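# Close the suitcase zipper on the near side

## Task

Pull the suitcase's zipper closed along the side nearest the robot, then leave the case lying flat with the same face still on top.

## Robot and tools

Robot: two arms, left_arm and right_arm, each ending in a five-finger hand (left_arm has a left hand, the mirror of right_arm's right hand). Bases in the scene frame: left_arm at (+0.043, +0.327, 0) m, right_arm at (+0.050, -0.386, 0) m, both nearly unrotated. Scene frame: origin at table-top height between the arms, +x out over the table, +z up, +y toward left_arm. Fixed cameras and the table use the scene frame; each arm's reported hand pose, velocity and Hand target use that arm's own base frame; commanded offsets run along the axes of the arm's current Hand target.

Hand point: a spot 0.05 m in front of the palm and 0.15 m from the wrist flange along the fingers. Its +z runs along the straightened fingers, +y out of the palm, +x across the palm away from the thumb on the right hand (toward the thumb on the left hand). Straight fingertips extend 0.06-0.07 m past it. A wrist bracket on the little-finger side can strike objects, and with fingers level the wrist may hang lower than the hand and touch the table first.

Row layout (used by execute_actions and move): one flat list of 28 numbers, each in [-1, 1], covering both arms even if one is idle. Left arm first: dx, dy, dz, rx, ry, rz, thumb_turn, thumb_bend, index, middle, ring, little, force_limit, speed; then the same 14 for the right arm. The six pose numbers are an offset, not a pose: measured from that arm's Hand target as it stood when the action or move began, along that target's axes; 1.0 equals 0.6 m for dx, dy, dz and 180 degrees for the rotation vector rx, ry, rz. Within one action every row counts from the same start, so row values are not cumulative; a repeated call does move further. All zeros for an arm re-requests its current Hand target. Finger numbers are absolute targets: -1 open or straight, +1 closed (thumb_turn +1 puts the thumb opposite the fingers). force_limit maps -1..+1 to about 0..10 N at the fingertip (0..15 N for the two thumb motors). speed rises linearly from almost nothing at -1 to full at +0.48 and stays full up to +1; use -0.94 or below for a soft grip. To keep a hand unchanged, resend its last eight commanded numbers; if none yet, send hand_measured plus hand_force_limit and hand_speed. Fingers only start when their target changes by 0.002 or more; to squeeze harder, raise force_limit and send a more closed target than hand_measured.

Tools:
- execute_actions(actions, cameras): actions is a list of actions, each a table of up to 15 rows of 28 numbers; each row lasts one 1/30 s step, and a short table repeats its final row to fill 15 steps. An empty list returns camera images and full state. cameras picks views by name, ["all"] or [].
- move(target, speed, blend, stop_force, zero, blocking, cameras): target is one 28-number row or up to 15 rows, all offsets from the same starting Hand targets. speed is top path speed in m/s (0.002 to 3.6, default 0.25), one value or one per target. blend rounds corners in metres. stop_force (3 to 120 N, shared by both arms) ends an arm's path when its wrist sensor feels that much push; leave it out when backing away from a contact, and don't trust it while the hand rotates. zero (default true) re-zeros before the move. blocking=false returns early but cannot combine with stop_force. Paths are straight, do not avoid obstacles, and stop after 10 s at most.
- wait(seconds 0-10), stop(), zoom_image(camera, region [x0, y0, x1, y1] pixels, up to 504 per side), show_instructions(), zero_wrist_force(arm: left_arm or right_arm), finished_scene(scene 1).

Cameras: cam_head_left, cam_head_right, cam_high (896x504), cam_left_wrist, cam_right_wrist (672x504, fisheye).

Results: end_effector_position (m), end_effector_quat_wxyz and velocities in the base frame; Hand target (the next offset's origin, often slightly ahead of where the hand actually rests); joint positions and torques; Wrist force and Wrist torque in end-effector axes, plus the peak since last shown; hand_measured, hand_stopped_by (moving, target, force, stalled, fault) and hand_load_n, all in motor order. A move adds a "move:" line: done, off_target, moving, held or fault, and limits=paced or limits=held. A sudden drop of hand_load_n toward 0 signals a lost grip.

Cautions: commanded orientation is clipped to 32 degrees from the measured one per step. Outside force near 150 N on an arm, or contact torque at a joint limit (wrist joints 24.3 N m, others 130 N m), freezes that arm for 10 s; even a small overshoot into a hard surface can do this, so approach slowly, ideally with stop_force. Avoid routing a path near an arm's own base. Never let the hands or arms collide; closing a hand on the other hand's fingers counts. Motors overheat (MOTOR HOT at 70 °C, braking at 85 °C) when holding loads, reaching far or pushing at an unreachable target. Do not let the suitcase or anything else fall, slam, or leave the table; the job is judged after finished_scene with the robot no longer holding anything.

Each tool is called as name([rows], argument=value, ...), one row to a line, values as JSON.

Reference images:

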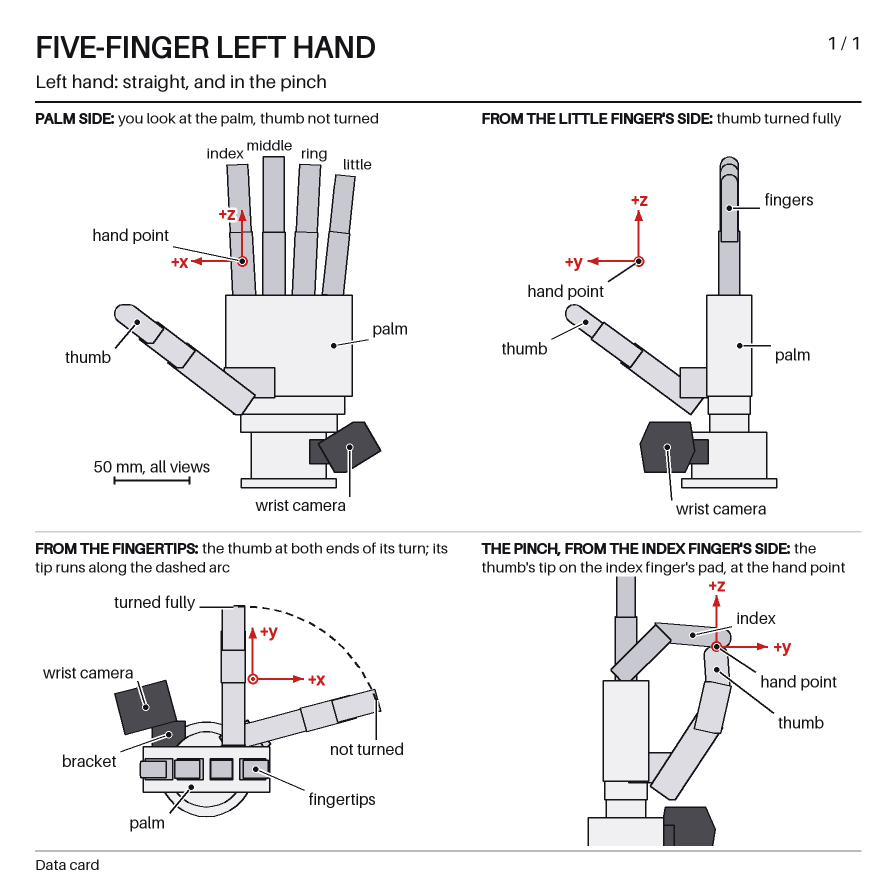

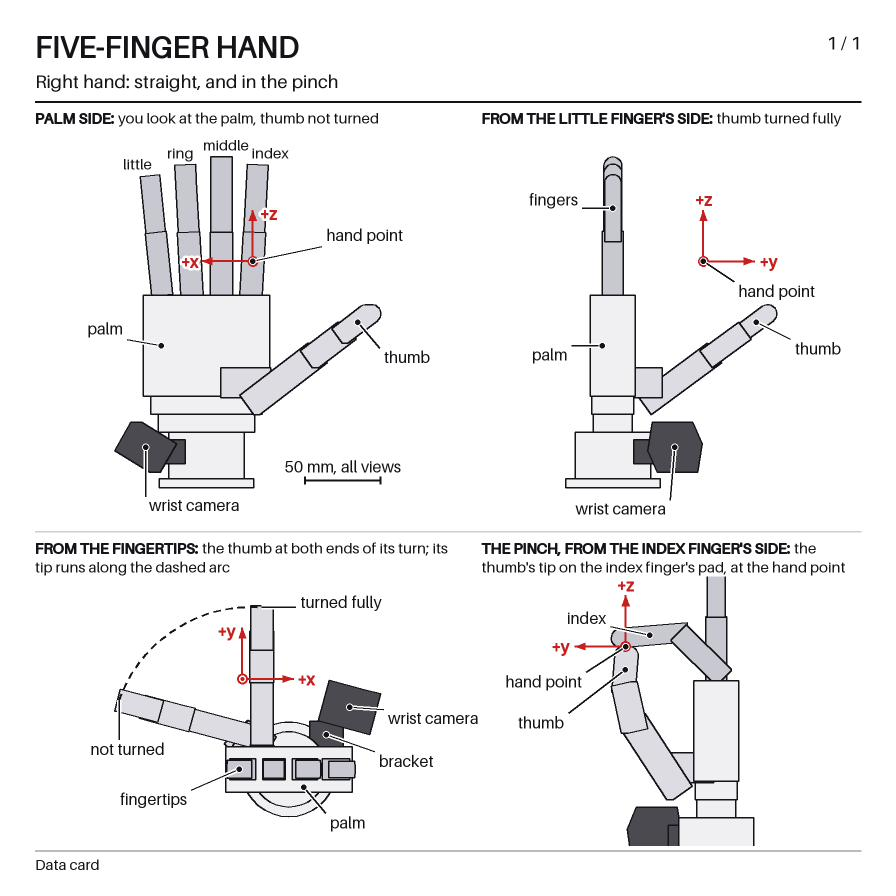

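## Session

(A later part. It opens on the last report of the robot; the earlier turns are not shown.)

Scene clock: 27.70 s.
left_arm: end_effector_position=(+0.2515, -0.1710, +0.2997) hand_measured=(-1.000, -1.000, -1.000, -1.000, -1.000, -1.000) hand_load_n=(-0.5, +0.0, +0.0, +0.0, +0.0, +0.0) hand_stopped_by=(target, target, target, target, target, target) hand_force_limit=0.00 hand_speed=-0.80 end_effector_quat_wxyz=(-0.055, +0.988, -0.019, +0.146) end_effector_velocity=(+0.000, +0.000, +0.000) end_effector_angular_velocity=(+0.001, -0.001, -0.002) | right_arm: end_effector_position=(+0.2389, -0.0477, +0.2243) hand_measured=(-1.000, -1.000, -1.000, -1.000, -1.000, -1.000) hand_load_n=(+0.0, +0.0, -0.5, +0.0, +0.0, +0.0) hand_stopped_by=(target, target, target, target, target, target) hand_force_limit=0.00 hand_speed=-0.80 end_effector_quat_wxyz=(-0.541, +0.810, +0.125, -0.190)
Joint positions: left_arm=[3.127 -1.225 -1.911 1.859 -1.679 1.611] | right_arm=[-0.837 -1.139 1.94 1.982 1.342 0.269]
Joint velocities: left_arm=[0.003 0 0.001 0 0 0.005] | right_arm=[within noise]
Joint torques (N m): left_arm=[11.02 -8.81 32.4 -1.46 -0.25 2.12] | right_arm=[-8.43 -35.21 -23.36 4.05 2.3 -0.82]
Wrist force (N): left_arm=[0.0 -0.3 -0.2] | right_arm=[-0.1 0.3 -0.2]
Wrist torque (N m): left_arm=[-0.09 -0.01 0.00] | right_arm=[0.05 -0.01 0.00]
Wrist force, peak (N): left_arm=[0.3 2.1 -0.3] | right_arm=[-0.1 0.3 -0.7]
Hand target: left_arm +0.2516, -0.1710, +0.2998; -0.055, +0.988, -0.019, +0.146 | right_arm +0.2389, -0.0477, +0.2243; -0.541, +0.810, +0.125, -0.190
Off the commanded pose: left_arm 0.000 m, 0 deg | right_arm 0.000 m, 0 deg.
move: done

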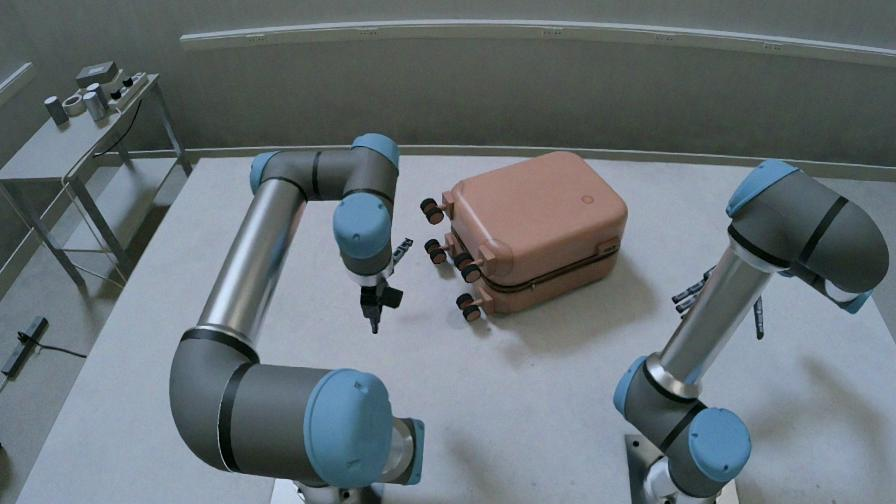

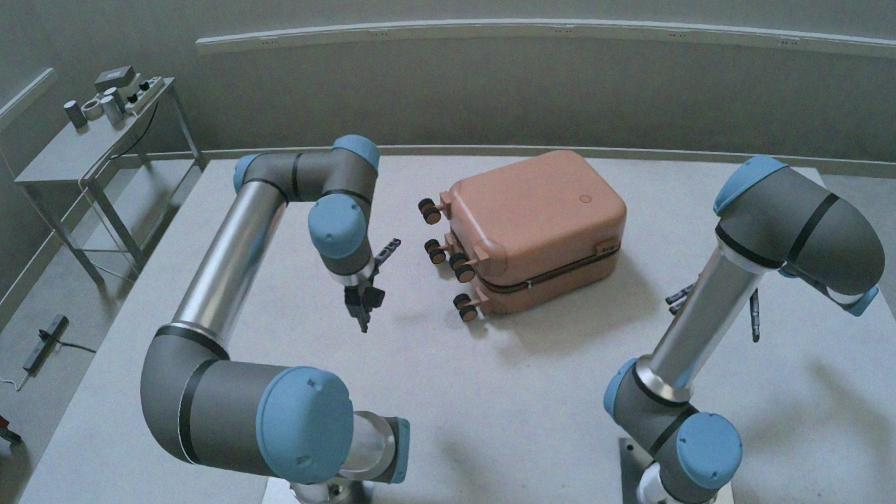

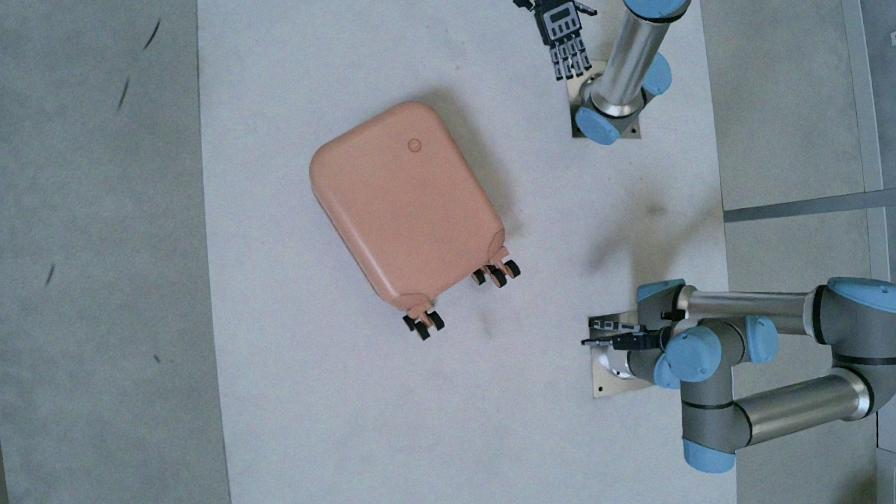

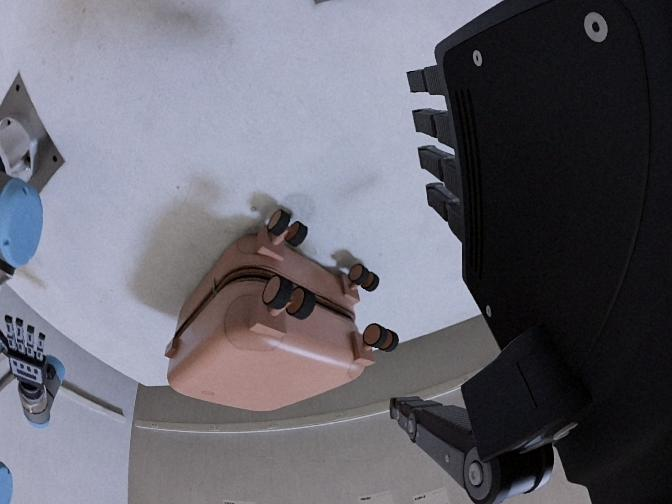

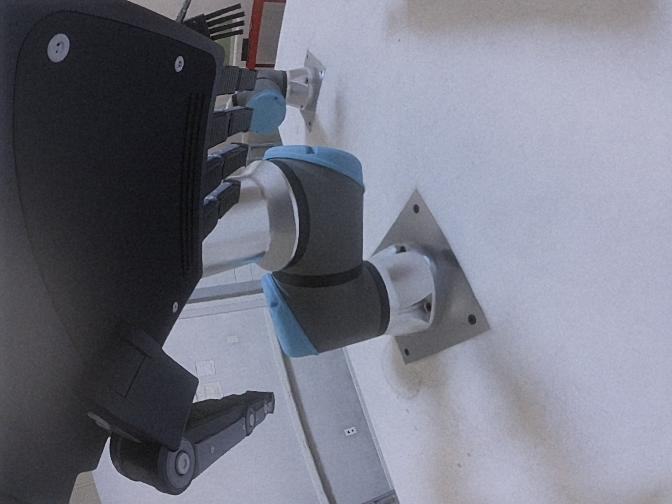

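move([
  [0,0,0,0,0,0,-1,-1,-1,-1,-1,-1,0,-0.8,0.3485,-0.0168,0.4005,-0.067,0.431,0.224,1,-1,-1,1,1,1,-0.5,-0.3],
], cameras=["all"])

zoom_image(camera="cam_left_wrist", region=[120, 180, 400, 400])

zoom_image(camera="cam_head_left", region=[440, 180, 660, 340])

Scene clock: 35.67 s.
left_arm: end_effector_position=(+0.2516, -0.1710, +0.2998) hand_measured=(-1.000, -1.000, -1.000, -1.000, -1.000, -1.000) hand_load_n=(+0.0, -0.5, +0.0, +0.0, +0.0, +0.0) hand_stopped_by=(target, target, target, target, target, target) hand_force_limit=0.00 hand_speed=-0.80 end_effector_quat_wxyz=(-0.055, +0.988, -0.019, +0.146) | right_arm: end_effector_position=(+0.3200, +0.2407, +0.1154) hand_measured=(+1.000, -1.000, -1.000, +1.000, +1.000, +1.000) hand_load_n=(+0.0, +0.0, +0.0, +0.0, +0.0, +0.0) hand_stopped_by=(target, target, target, target, target, target) hand_force_limit=-0.50 hand_speed=-0.30 end_effector_quat_wxyz=(-0.328, +0.789, -0.481, +0.199)
Joint positions: left_arm=[3.127 -1.225 -1.91 1.859 -1.679 1.611] | right_arm=[0.082 -1.683 2.167 0.34 1.294 2.856]
Joint torques (N m): left_arm=[-7.15 -8.97 31.48 -3.49 -1.9 -1.86] | right_arm=[7.94 -16.04 -6.89 -0.05 2.1 1.77]
Wrist force (N): left_arm=[0.0 -0.1 -0.2] | right_arm=[-0.4 -0.1 0.2]
Wrist torque (N m): left_arm=[-0.05 -0.01 -0.05] | right_arm=[0.01 0.01 0.01]
Wrist force, peak (N): left_arm=[0.0 -0.6 -0.4] | right_arm=[-1.4 -0.2 0.6]
Hand target: left_arm +0.2516, -0.1710, +0.2998; -0.055, +0.988, -0.019, +0.146 | right_arm +0.3200, +0.2407, +0.1154; -0.328, +0.789, -0.481, +0.199
Off the commanded pose: left_arm 0.000 m, 0 deg | right_arm 0.000 m, 0 deg.
move: done

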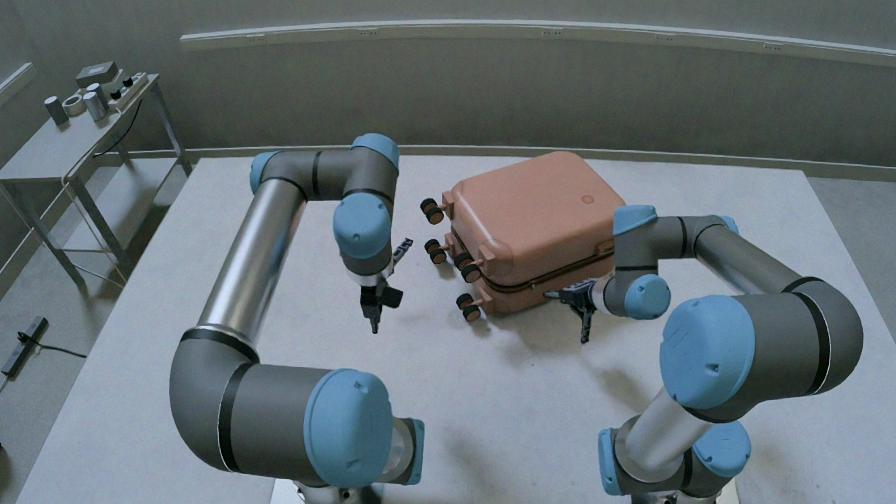

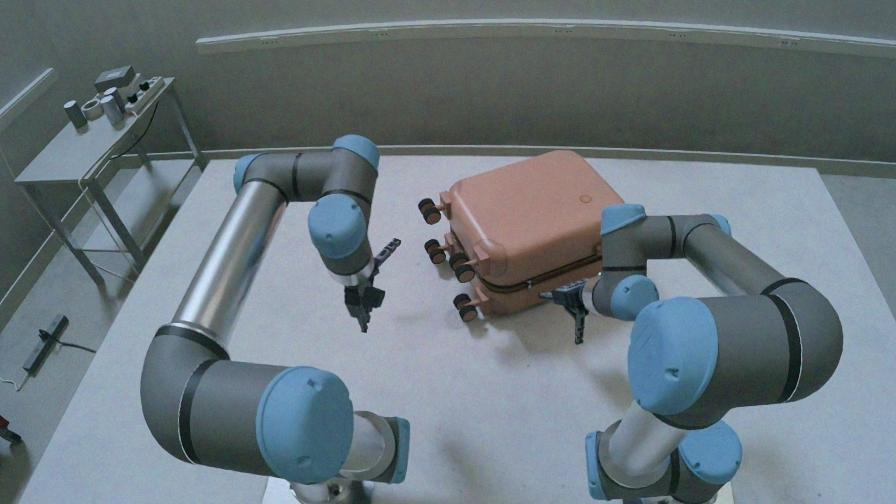

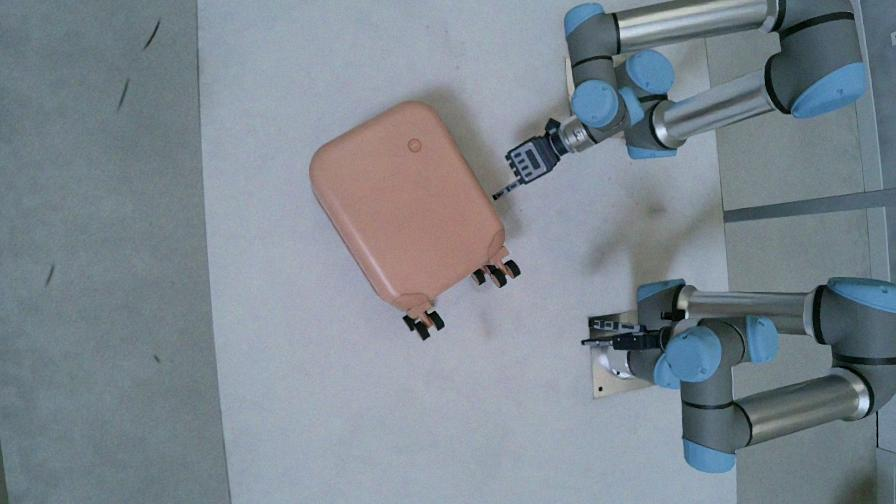

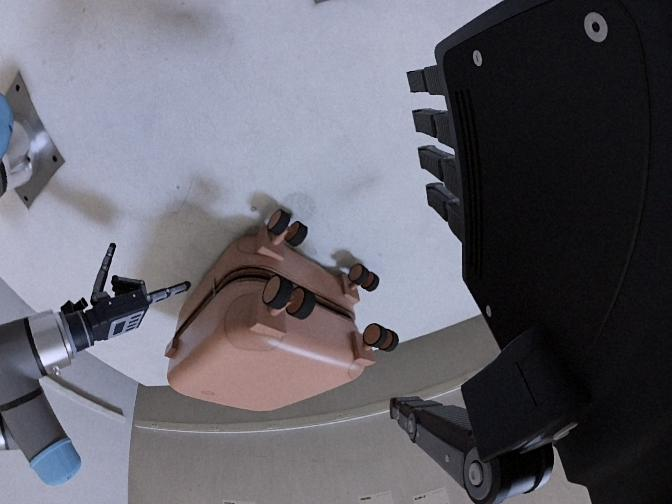

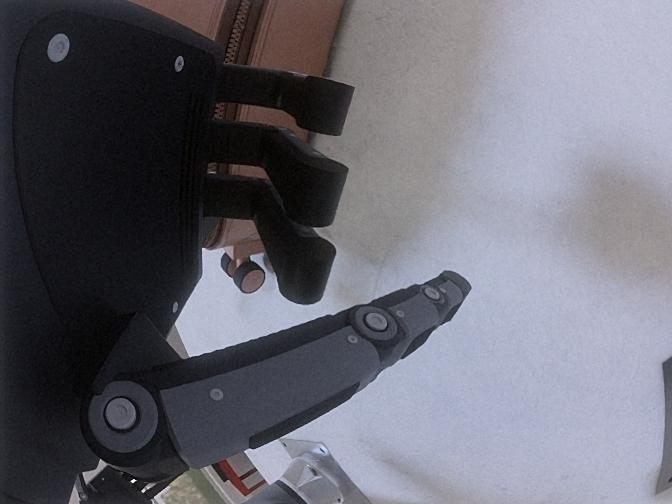

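Scaled by 1.800 from the camera's 672x504 image, which has a finer 960x720 frame.

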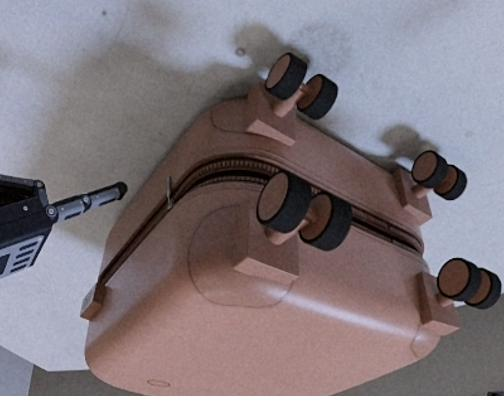

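Scaled by 2.291 from the camera's 896x504 image, which has a finer 1280x720 frame.

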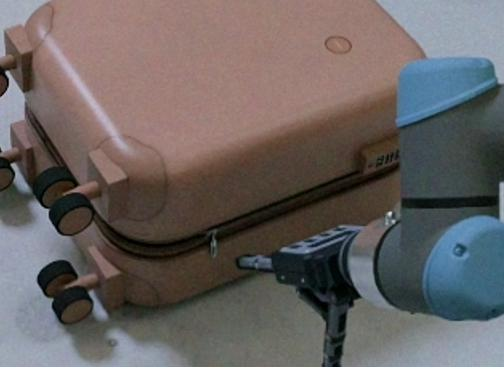

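move([
  [0,0,0,0,0,0,-1,-1,-1,-1,-1,-1,0,-0.8,0,-0.0354,0.0354,0,0,0,1,-1,-1,1,1,1,-0.5,-0.3],
], cameras=["cam_head_left","cam_head_right","cam_left_wrist","cam_high"], speed=0.04, stop_force=4)

zoom_image(camera="cam_left_wrist", region=[140, 220, 300, 340])

zoom_image(camera="cam_head_left", region=[480, 230, 640, 330])

zoom_image(camera="cam_high", region=[440, 120, 600, 260])

Scene clock: 40.50 s.
left_arm: end_effector_position=(+0.2516, -0.1710, +0.2998) hand_measured=(-1.000, -1.000, -1.000, -1.000, -1.000, -1.000) hand_load_n=(+0.0, +0.0, +0.0, +0.0, +0.0, +0.0) hand_stopped_by=(target, target, target, target, target, target) hand_force_limit=0.00 hand_speed=-0.80 end_effector_quat_wxyz=(-0.055, +0.988, -0.019, +0.146) | right_arm: end_effector_position=(+0.3467, +0.2544, +0.1154) hand_measured=(+1.000, -1.000, -1.000, +1.000, +1.000, +1.000) hand_load_n=(+0.0, +0.0, +0.0, +0.0, +0.0, +0.0) hand_stopped_by=(target, target, target, target, target, target) hand_force_limit=-0.50 hand_speed=-0.30 end_effector_quat_wxyz=(-0.328, +0.789, -0.481, +0.199)
Joint positions: left_arm=[3.127 -1.225 -1.91 1.859 -1.679 1.611] | right_arm=[0.127 -1.602 2.091 0.326 1.325 2.89]
Joint torques (N m): left_arm=[-6.65 -7.84 30.57 -3.51 -1.95 -1.88] | right_arm=[-8.38 -22.48 -5.76 2.59 -2.87 -1.18]
Wrist force (N): left_arm=[-0.2 -0.4 -0.3] | right_arm=[-0.6 0.0 0.4]
Wrist torque (N m): left_arm=[-0.09 0.01 -0.05] | right_arm=[0.02 0.04 -0.05]
Wrist force, peak (N): left_arm=[0.0 -0.5 -0.6] | right_arm=[-0.8 -0.3 0.5]
Hand target: left_arm +0.2516, -0.1710, +0.2998; -0.055, +0.988, -0.019, +0.146 | right_arm +0.3467, +0.2544, +0.1154; -0.328, +0.789, -0.481, +0.199
Off the commanded pose: left_arm 0.000 m, 0 deg | right_arm 0.000 m, 0 deg.
move: done
Images, in order (width x height): cam_head_left 896x504, cam_head_right 896x504, cam_high 896x504, cam_left_wrist 672x504.

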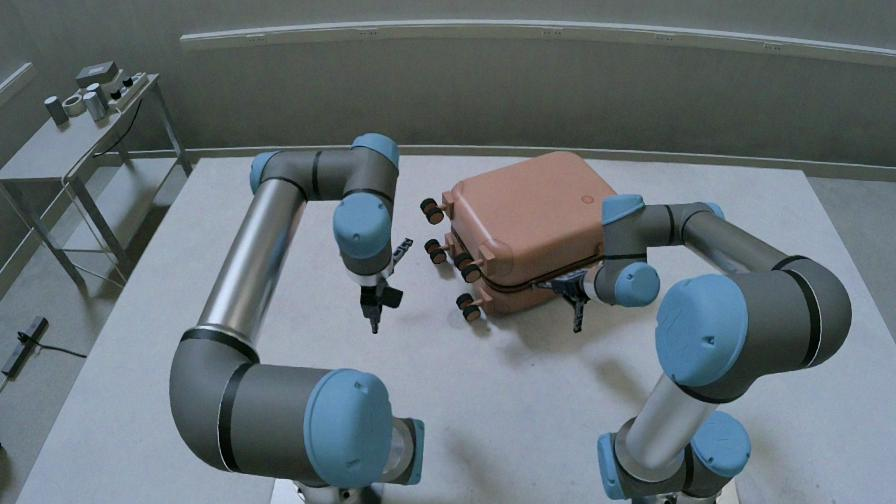

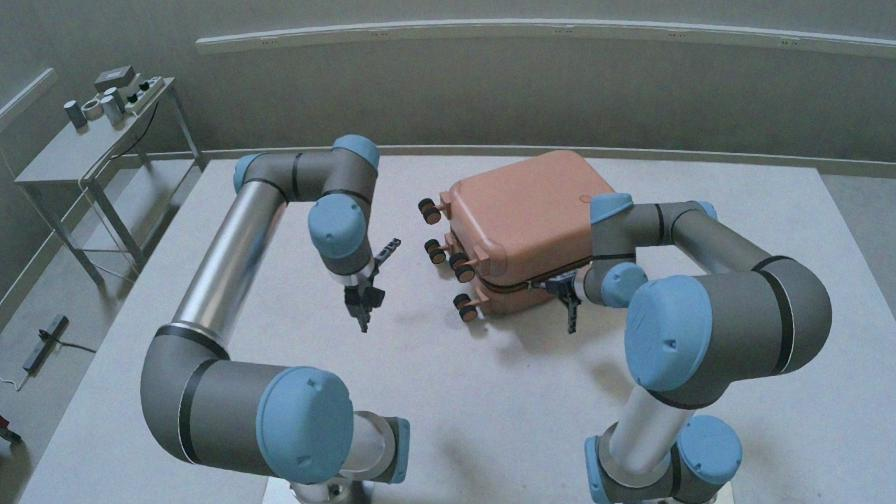

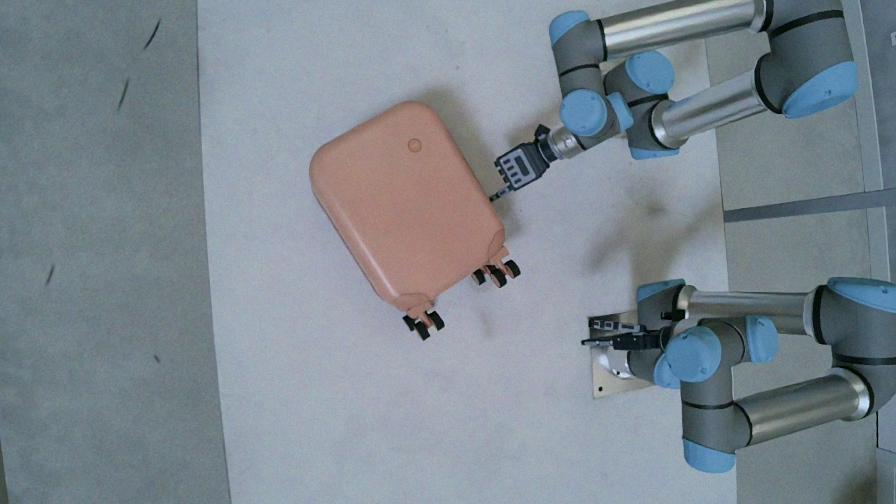

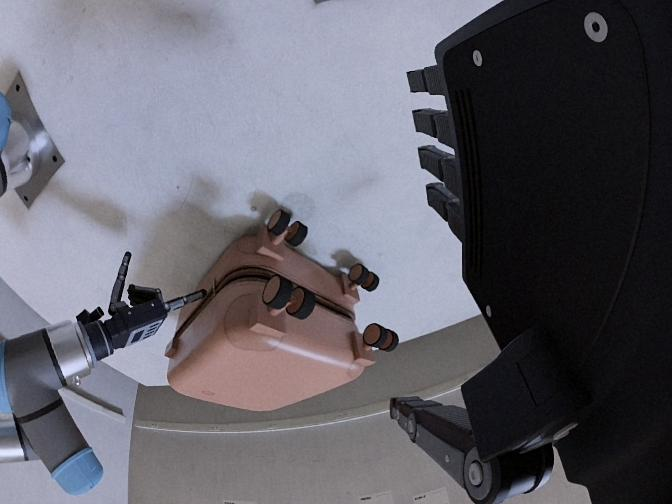

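Scaled by 3.150 from the camera's 672x504 image, which has a finer 960x720 frame.

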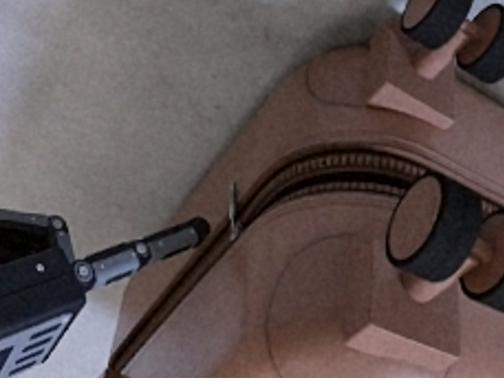

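Scaled by 3.150 from the camera's 896x504 image, which has a finer 1280x720 frame.

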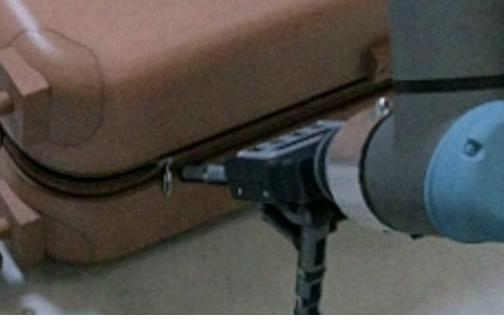

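Scaled by 3.150 from the camera's 896x504 image, which has a finer 1280x720 frame.

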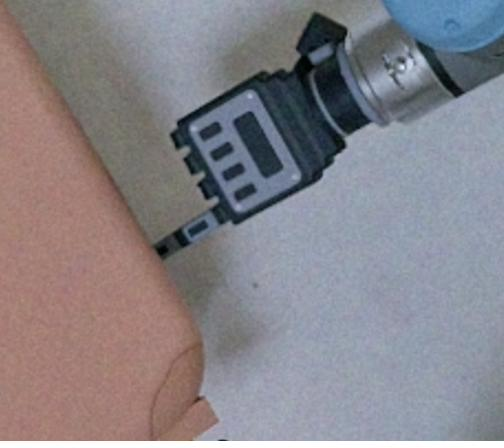

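move([
  [0,0,0,0,0,0,-1,-1,-1,-1,-1,-1,0,-0.8,0.0333,0.0142,0.0142,0,0,0,1,-1,-1,1,1,1,-0.5,-0.3],
  [0,0,0,0,0,0,-1,-1,-1,-1,-1,-1,0,-0.8,0.0333,-0.0212,0.0496,0,0,0,1,-1,-1,1,1,1,-0.5,-0.3],
], cameras=["cam_head_left","cam_head_right","cam_left_wrist","cam_high"], speed=[0.04,0.02], stop_force=4)

zoom_image(camera="cam_left_wrist", region=[140, 220, 300, 340])

zoom_image(camera="cam_head_left", region=[480, 230, 640, 330])

Scene clock: 45.57 s.
left_arm: end_effector_position=(+0.2516, -0.1710, +0.2998) hand_measured=(-1.000, -1.000, -1.000, -1.000, -1.000, -1.000) hand_load_n=(+0.0, +0.0, +0.0, +0.0, +0.0, +0.0) hand_stopped_by=(target, target, target, target, target, target) hand_force_limit=0.00 hand_speed=-0.80 end_effector_quat_wxyz=(-0.055, +0.988, -0.019, +0.146) | right_arm: end_effector_position=(+0.3711, +0.2445, +0.1034) hand_measured=(+1.000, -1.000, -1.000, +1.000, +1.000, +1.000) hand_load_n=(+0.0, +0.0, -3.5, +0.0, +0.0, +0.0) hand_stopped_by=(target, target, target, target, target, target) hand_force_limit=-0.50 hand_speed=-0.30 end_effector_quat_wxyz=(-0.328, +0.789, -0.481, +0.199)
Joint positions: left_arm=[3.127 -1.225 -1.91 1.859 -1.679 1.611] | right_arm=[0.081 -1.544 2.07 0.298 1.294 2.856]
Joint torques (N m): left_arm=[-7.27 -6.87 29.55 -3.64 -1.9 -1.89] | right_arm=[-7.48 -15.77 -12.13 1.34 -3.11 -0.98]
Wrist force (N): left_arm=[0.0 -0.1 -0.4] | right_arm=[-0.1 2.1 -1.3]
Wrist torque (N m): left_arm=[-0.05 -0.01 -0.05] | right_arm=[0.03 0.02 0.00]
Wrist force, peak (N): left_arm=[0.2 -0.4 -0.6] | right_arm=[-0.2 4.8 -8.0]
Hand target: left_arm +0.2516, -0.1710, +0.2998; -0.055, +0.988, -0.019, +0.146 | right_arm +0.3711, +0.2445, +0.1033; -0.328, +0.789, -0.481, +0.199 (not the last commanded pose)
Off the commanded pose: left_arm 0.000 m, 0 deg | right_arm 0.013 m, 0 deg.
move: contact (right_arm); path passed 1 of 2 targets
Images, in order (width x height): cam_head_left 896x504, cam_head_right 896x504, cam_high 896x504, cam_left_wrist 672x504.

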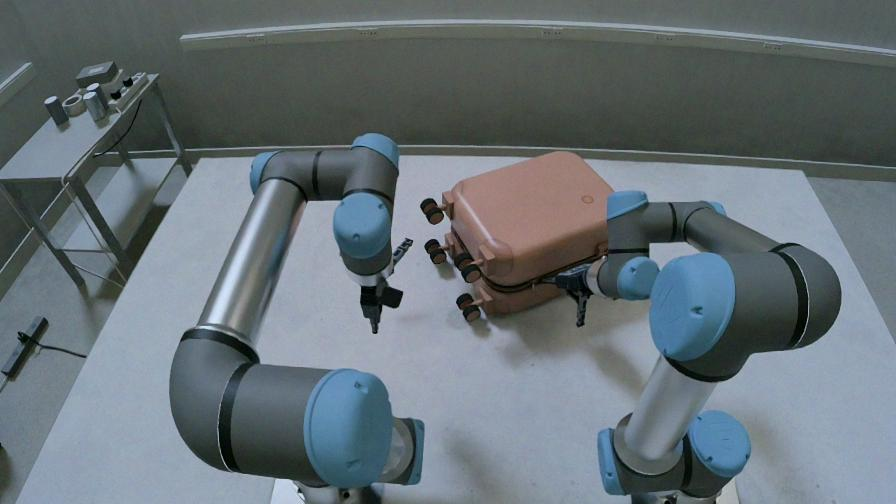

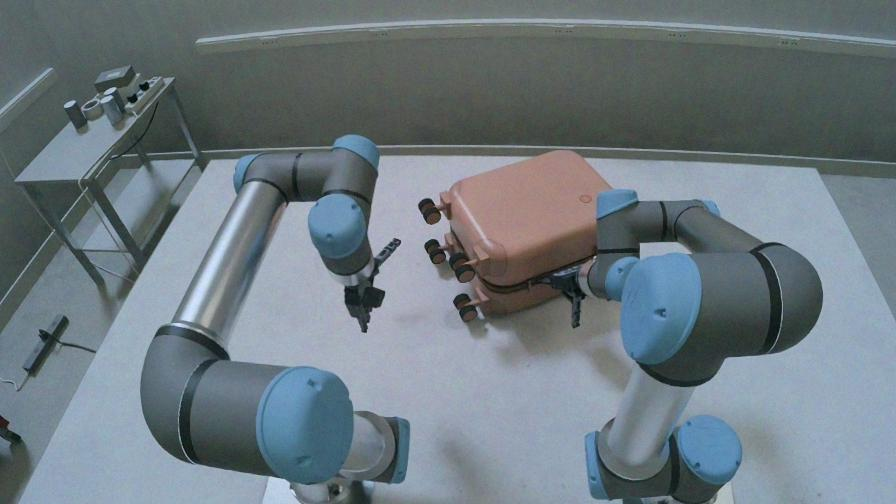

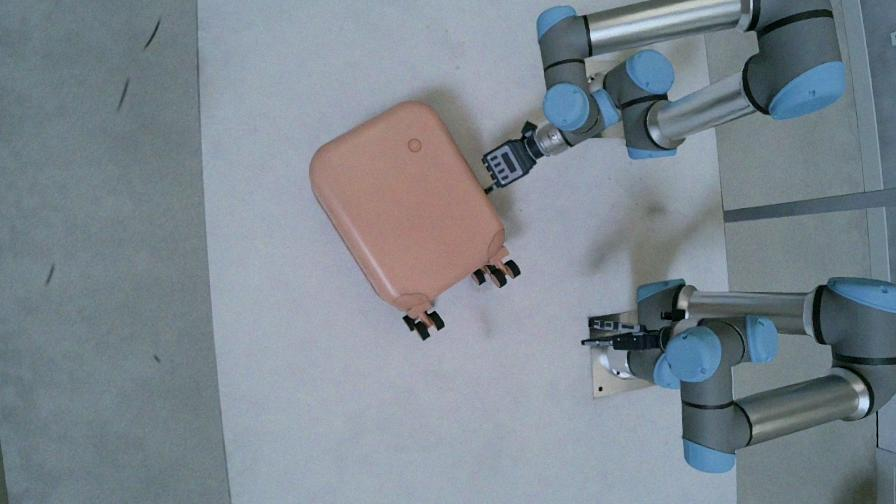

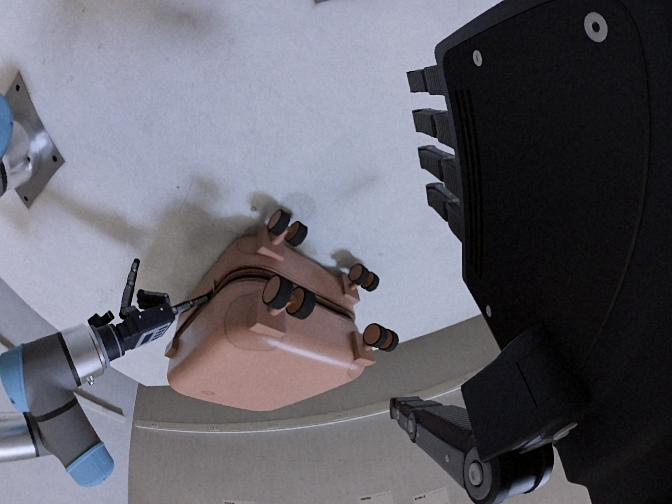

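Scaled by 3.150 from the camera's 672x504 image, which has a finer 960x720 frame.

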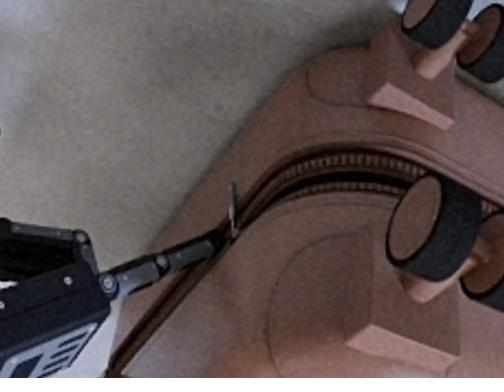

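Scaled by 3.150 from the camera's 896x504 image, which has a finer 1280x720 frame.

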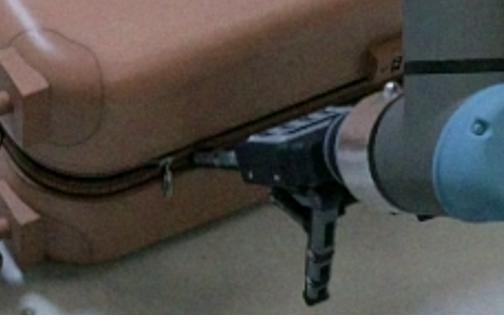

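move([
  [0,0,0,0,0,0,-1,-1,-1,-1,-1,-1,0,-0.8,-0.0417,0.00177,-0.00177,0,0,0,1,-1,-1,1,1,1,-0.5,-0.3],
], cameras=["cam_head_left","cam_head_right","cam_left_wrist","cam_high"], speed=0.03, stop_force=12)

zoom_image(camera="cam_left_wrist", region=[140, 220, 300, 340])

zoom_image(camera="cam_head_left", region=[480, 230, 640, 330])

Scene clock: 48.13 s.
left_arm: end_effector_position=(+0.2516, -0.1710, +0.2998) hand_measured=(-1.000, -1.000, -1.000, -1.000, -1.000, -1.000) hand_load_n=(+0.0, +0.0, +0.0, +0.0, +0.0, +0.0) hand_stopped_by=(target, target, target, target, target, target) hand_force_limit=0.00 hand_speed=-0.80 end_effector_quat_wxyz=(-0.055, +0.988, -0.019, +0.146) | right_arm: end_effector_position=(+0.3583, +0.2661, +0.1034) hand_measured=(+1.000, -1.000, -1.000, +1.000, +1.000, +1.000) hand_load_n=(+0.0, +0.0, +0.0, +0.0, +0.0, +0.0) hand_stopped_by=(target, target, target, target, target, target) hand_force_limit=-0.50 hand_speed=-0.30 end_effector_quat_wxyz=(-0.328, +0.789, -0.481, +0.199)
Joint positions: left_arm=[3.127 -1.225 -1.91 1.859 -1.679 1.611] | right_arm=[0.163 -1.546 2.069 0.286 1.35 2.918]
Joint torques (N m): left_arm=[-7.07 -6.09 29.52 -3.57 -1.9 -1.94] | right_arm=[-7.51 -6.68 -22.95 2.49 -2.81 -1.28]
Wrist force (N): left_arm=[-0.3 -0.2 -0.2] | right_arm=[-0.3 -0.3 0.7]
Wrist torque (N m): left_arm=[-0.08 0.03 -0.06] | right_arm=[-0.05 -0.02 -0.04]
Wrist force, peak (N): left_arm=[-0.1 -0.4 -0.5] | right_arm=[4.8 1.6 0.0]
Hand target: left_arm +0.2516, -0.1710, +0.2998; -0.055, +0.988, -0.019, +0.146 | right_arm +0.3583, +0.2661, +0.1034; -0.328, +0.789, -0.481, +0.199
Off the commanded pose: left_arm 0.000 m, 0 deg | right_arm 0.000 m, 0 deg.
move: done
Images, in order (width x height): cam_head_left 896x504, cam_head_right 896x504, cam_high 896x504, cam_left_wrist 672x504.

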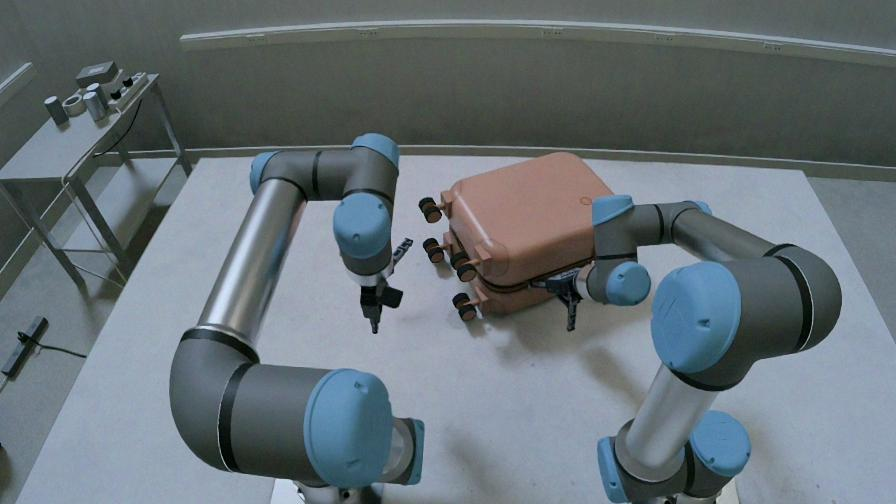

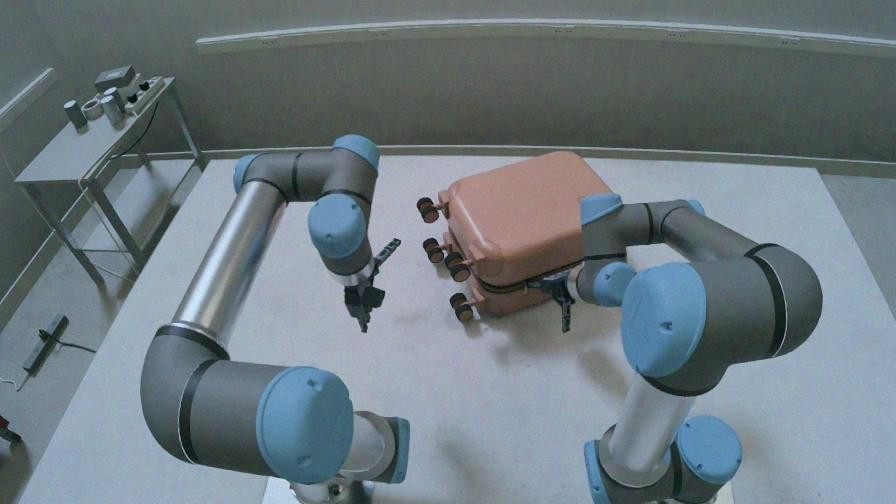

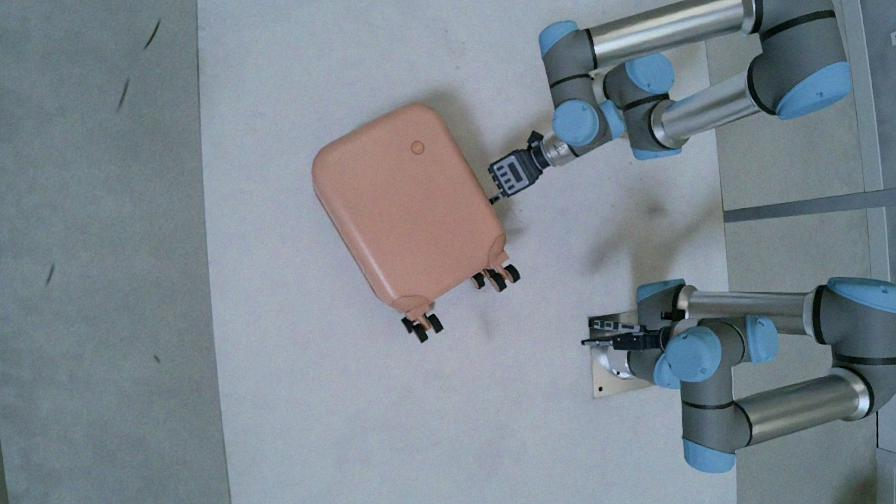

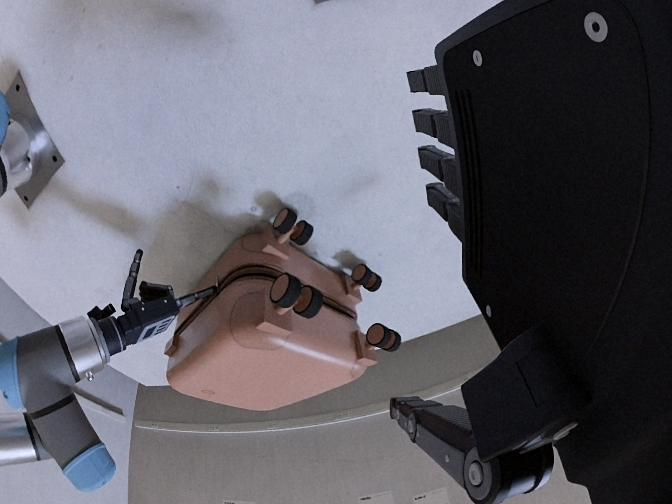

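Scaled by 3.150 from the camera's 672x504 image, which has a finer 960x720 frame.

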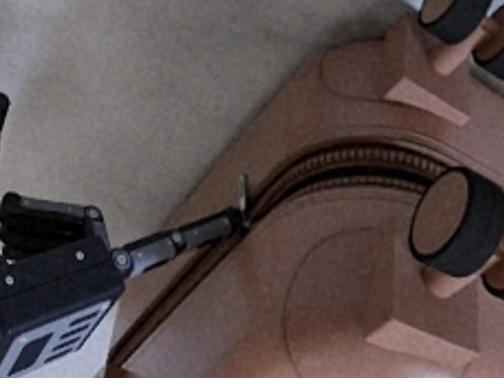

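Scaled by 3.150 from the camera's 896x504 image, which has a finer 1280x720 frame.

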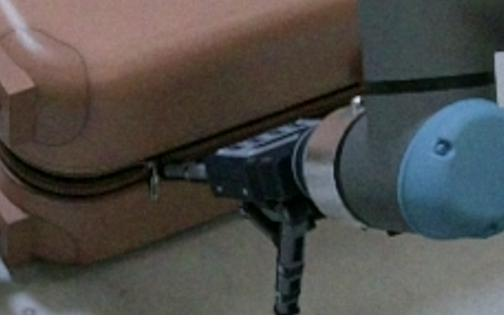

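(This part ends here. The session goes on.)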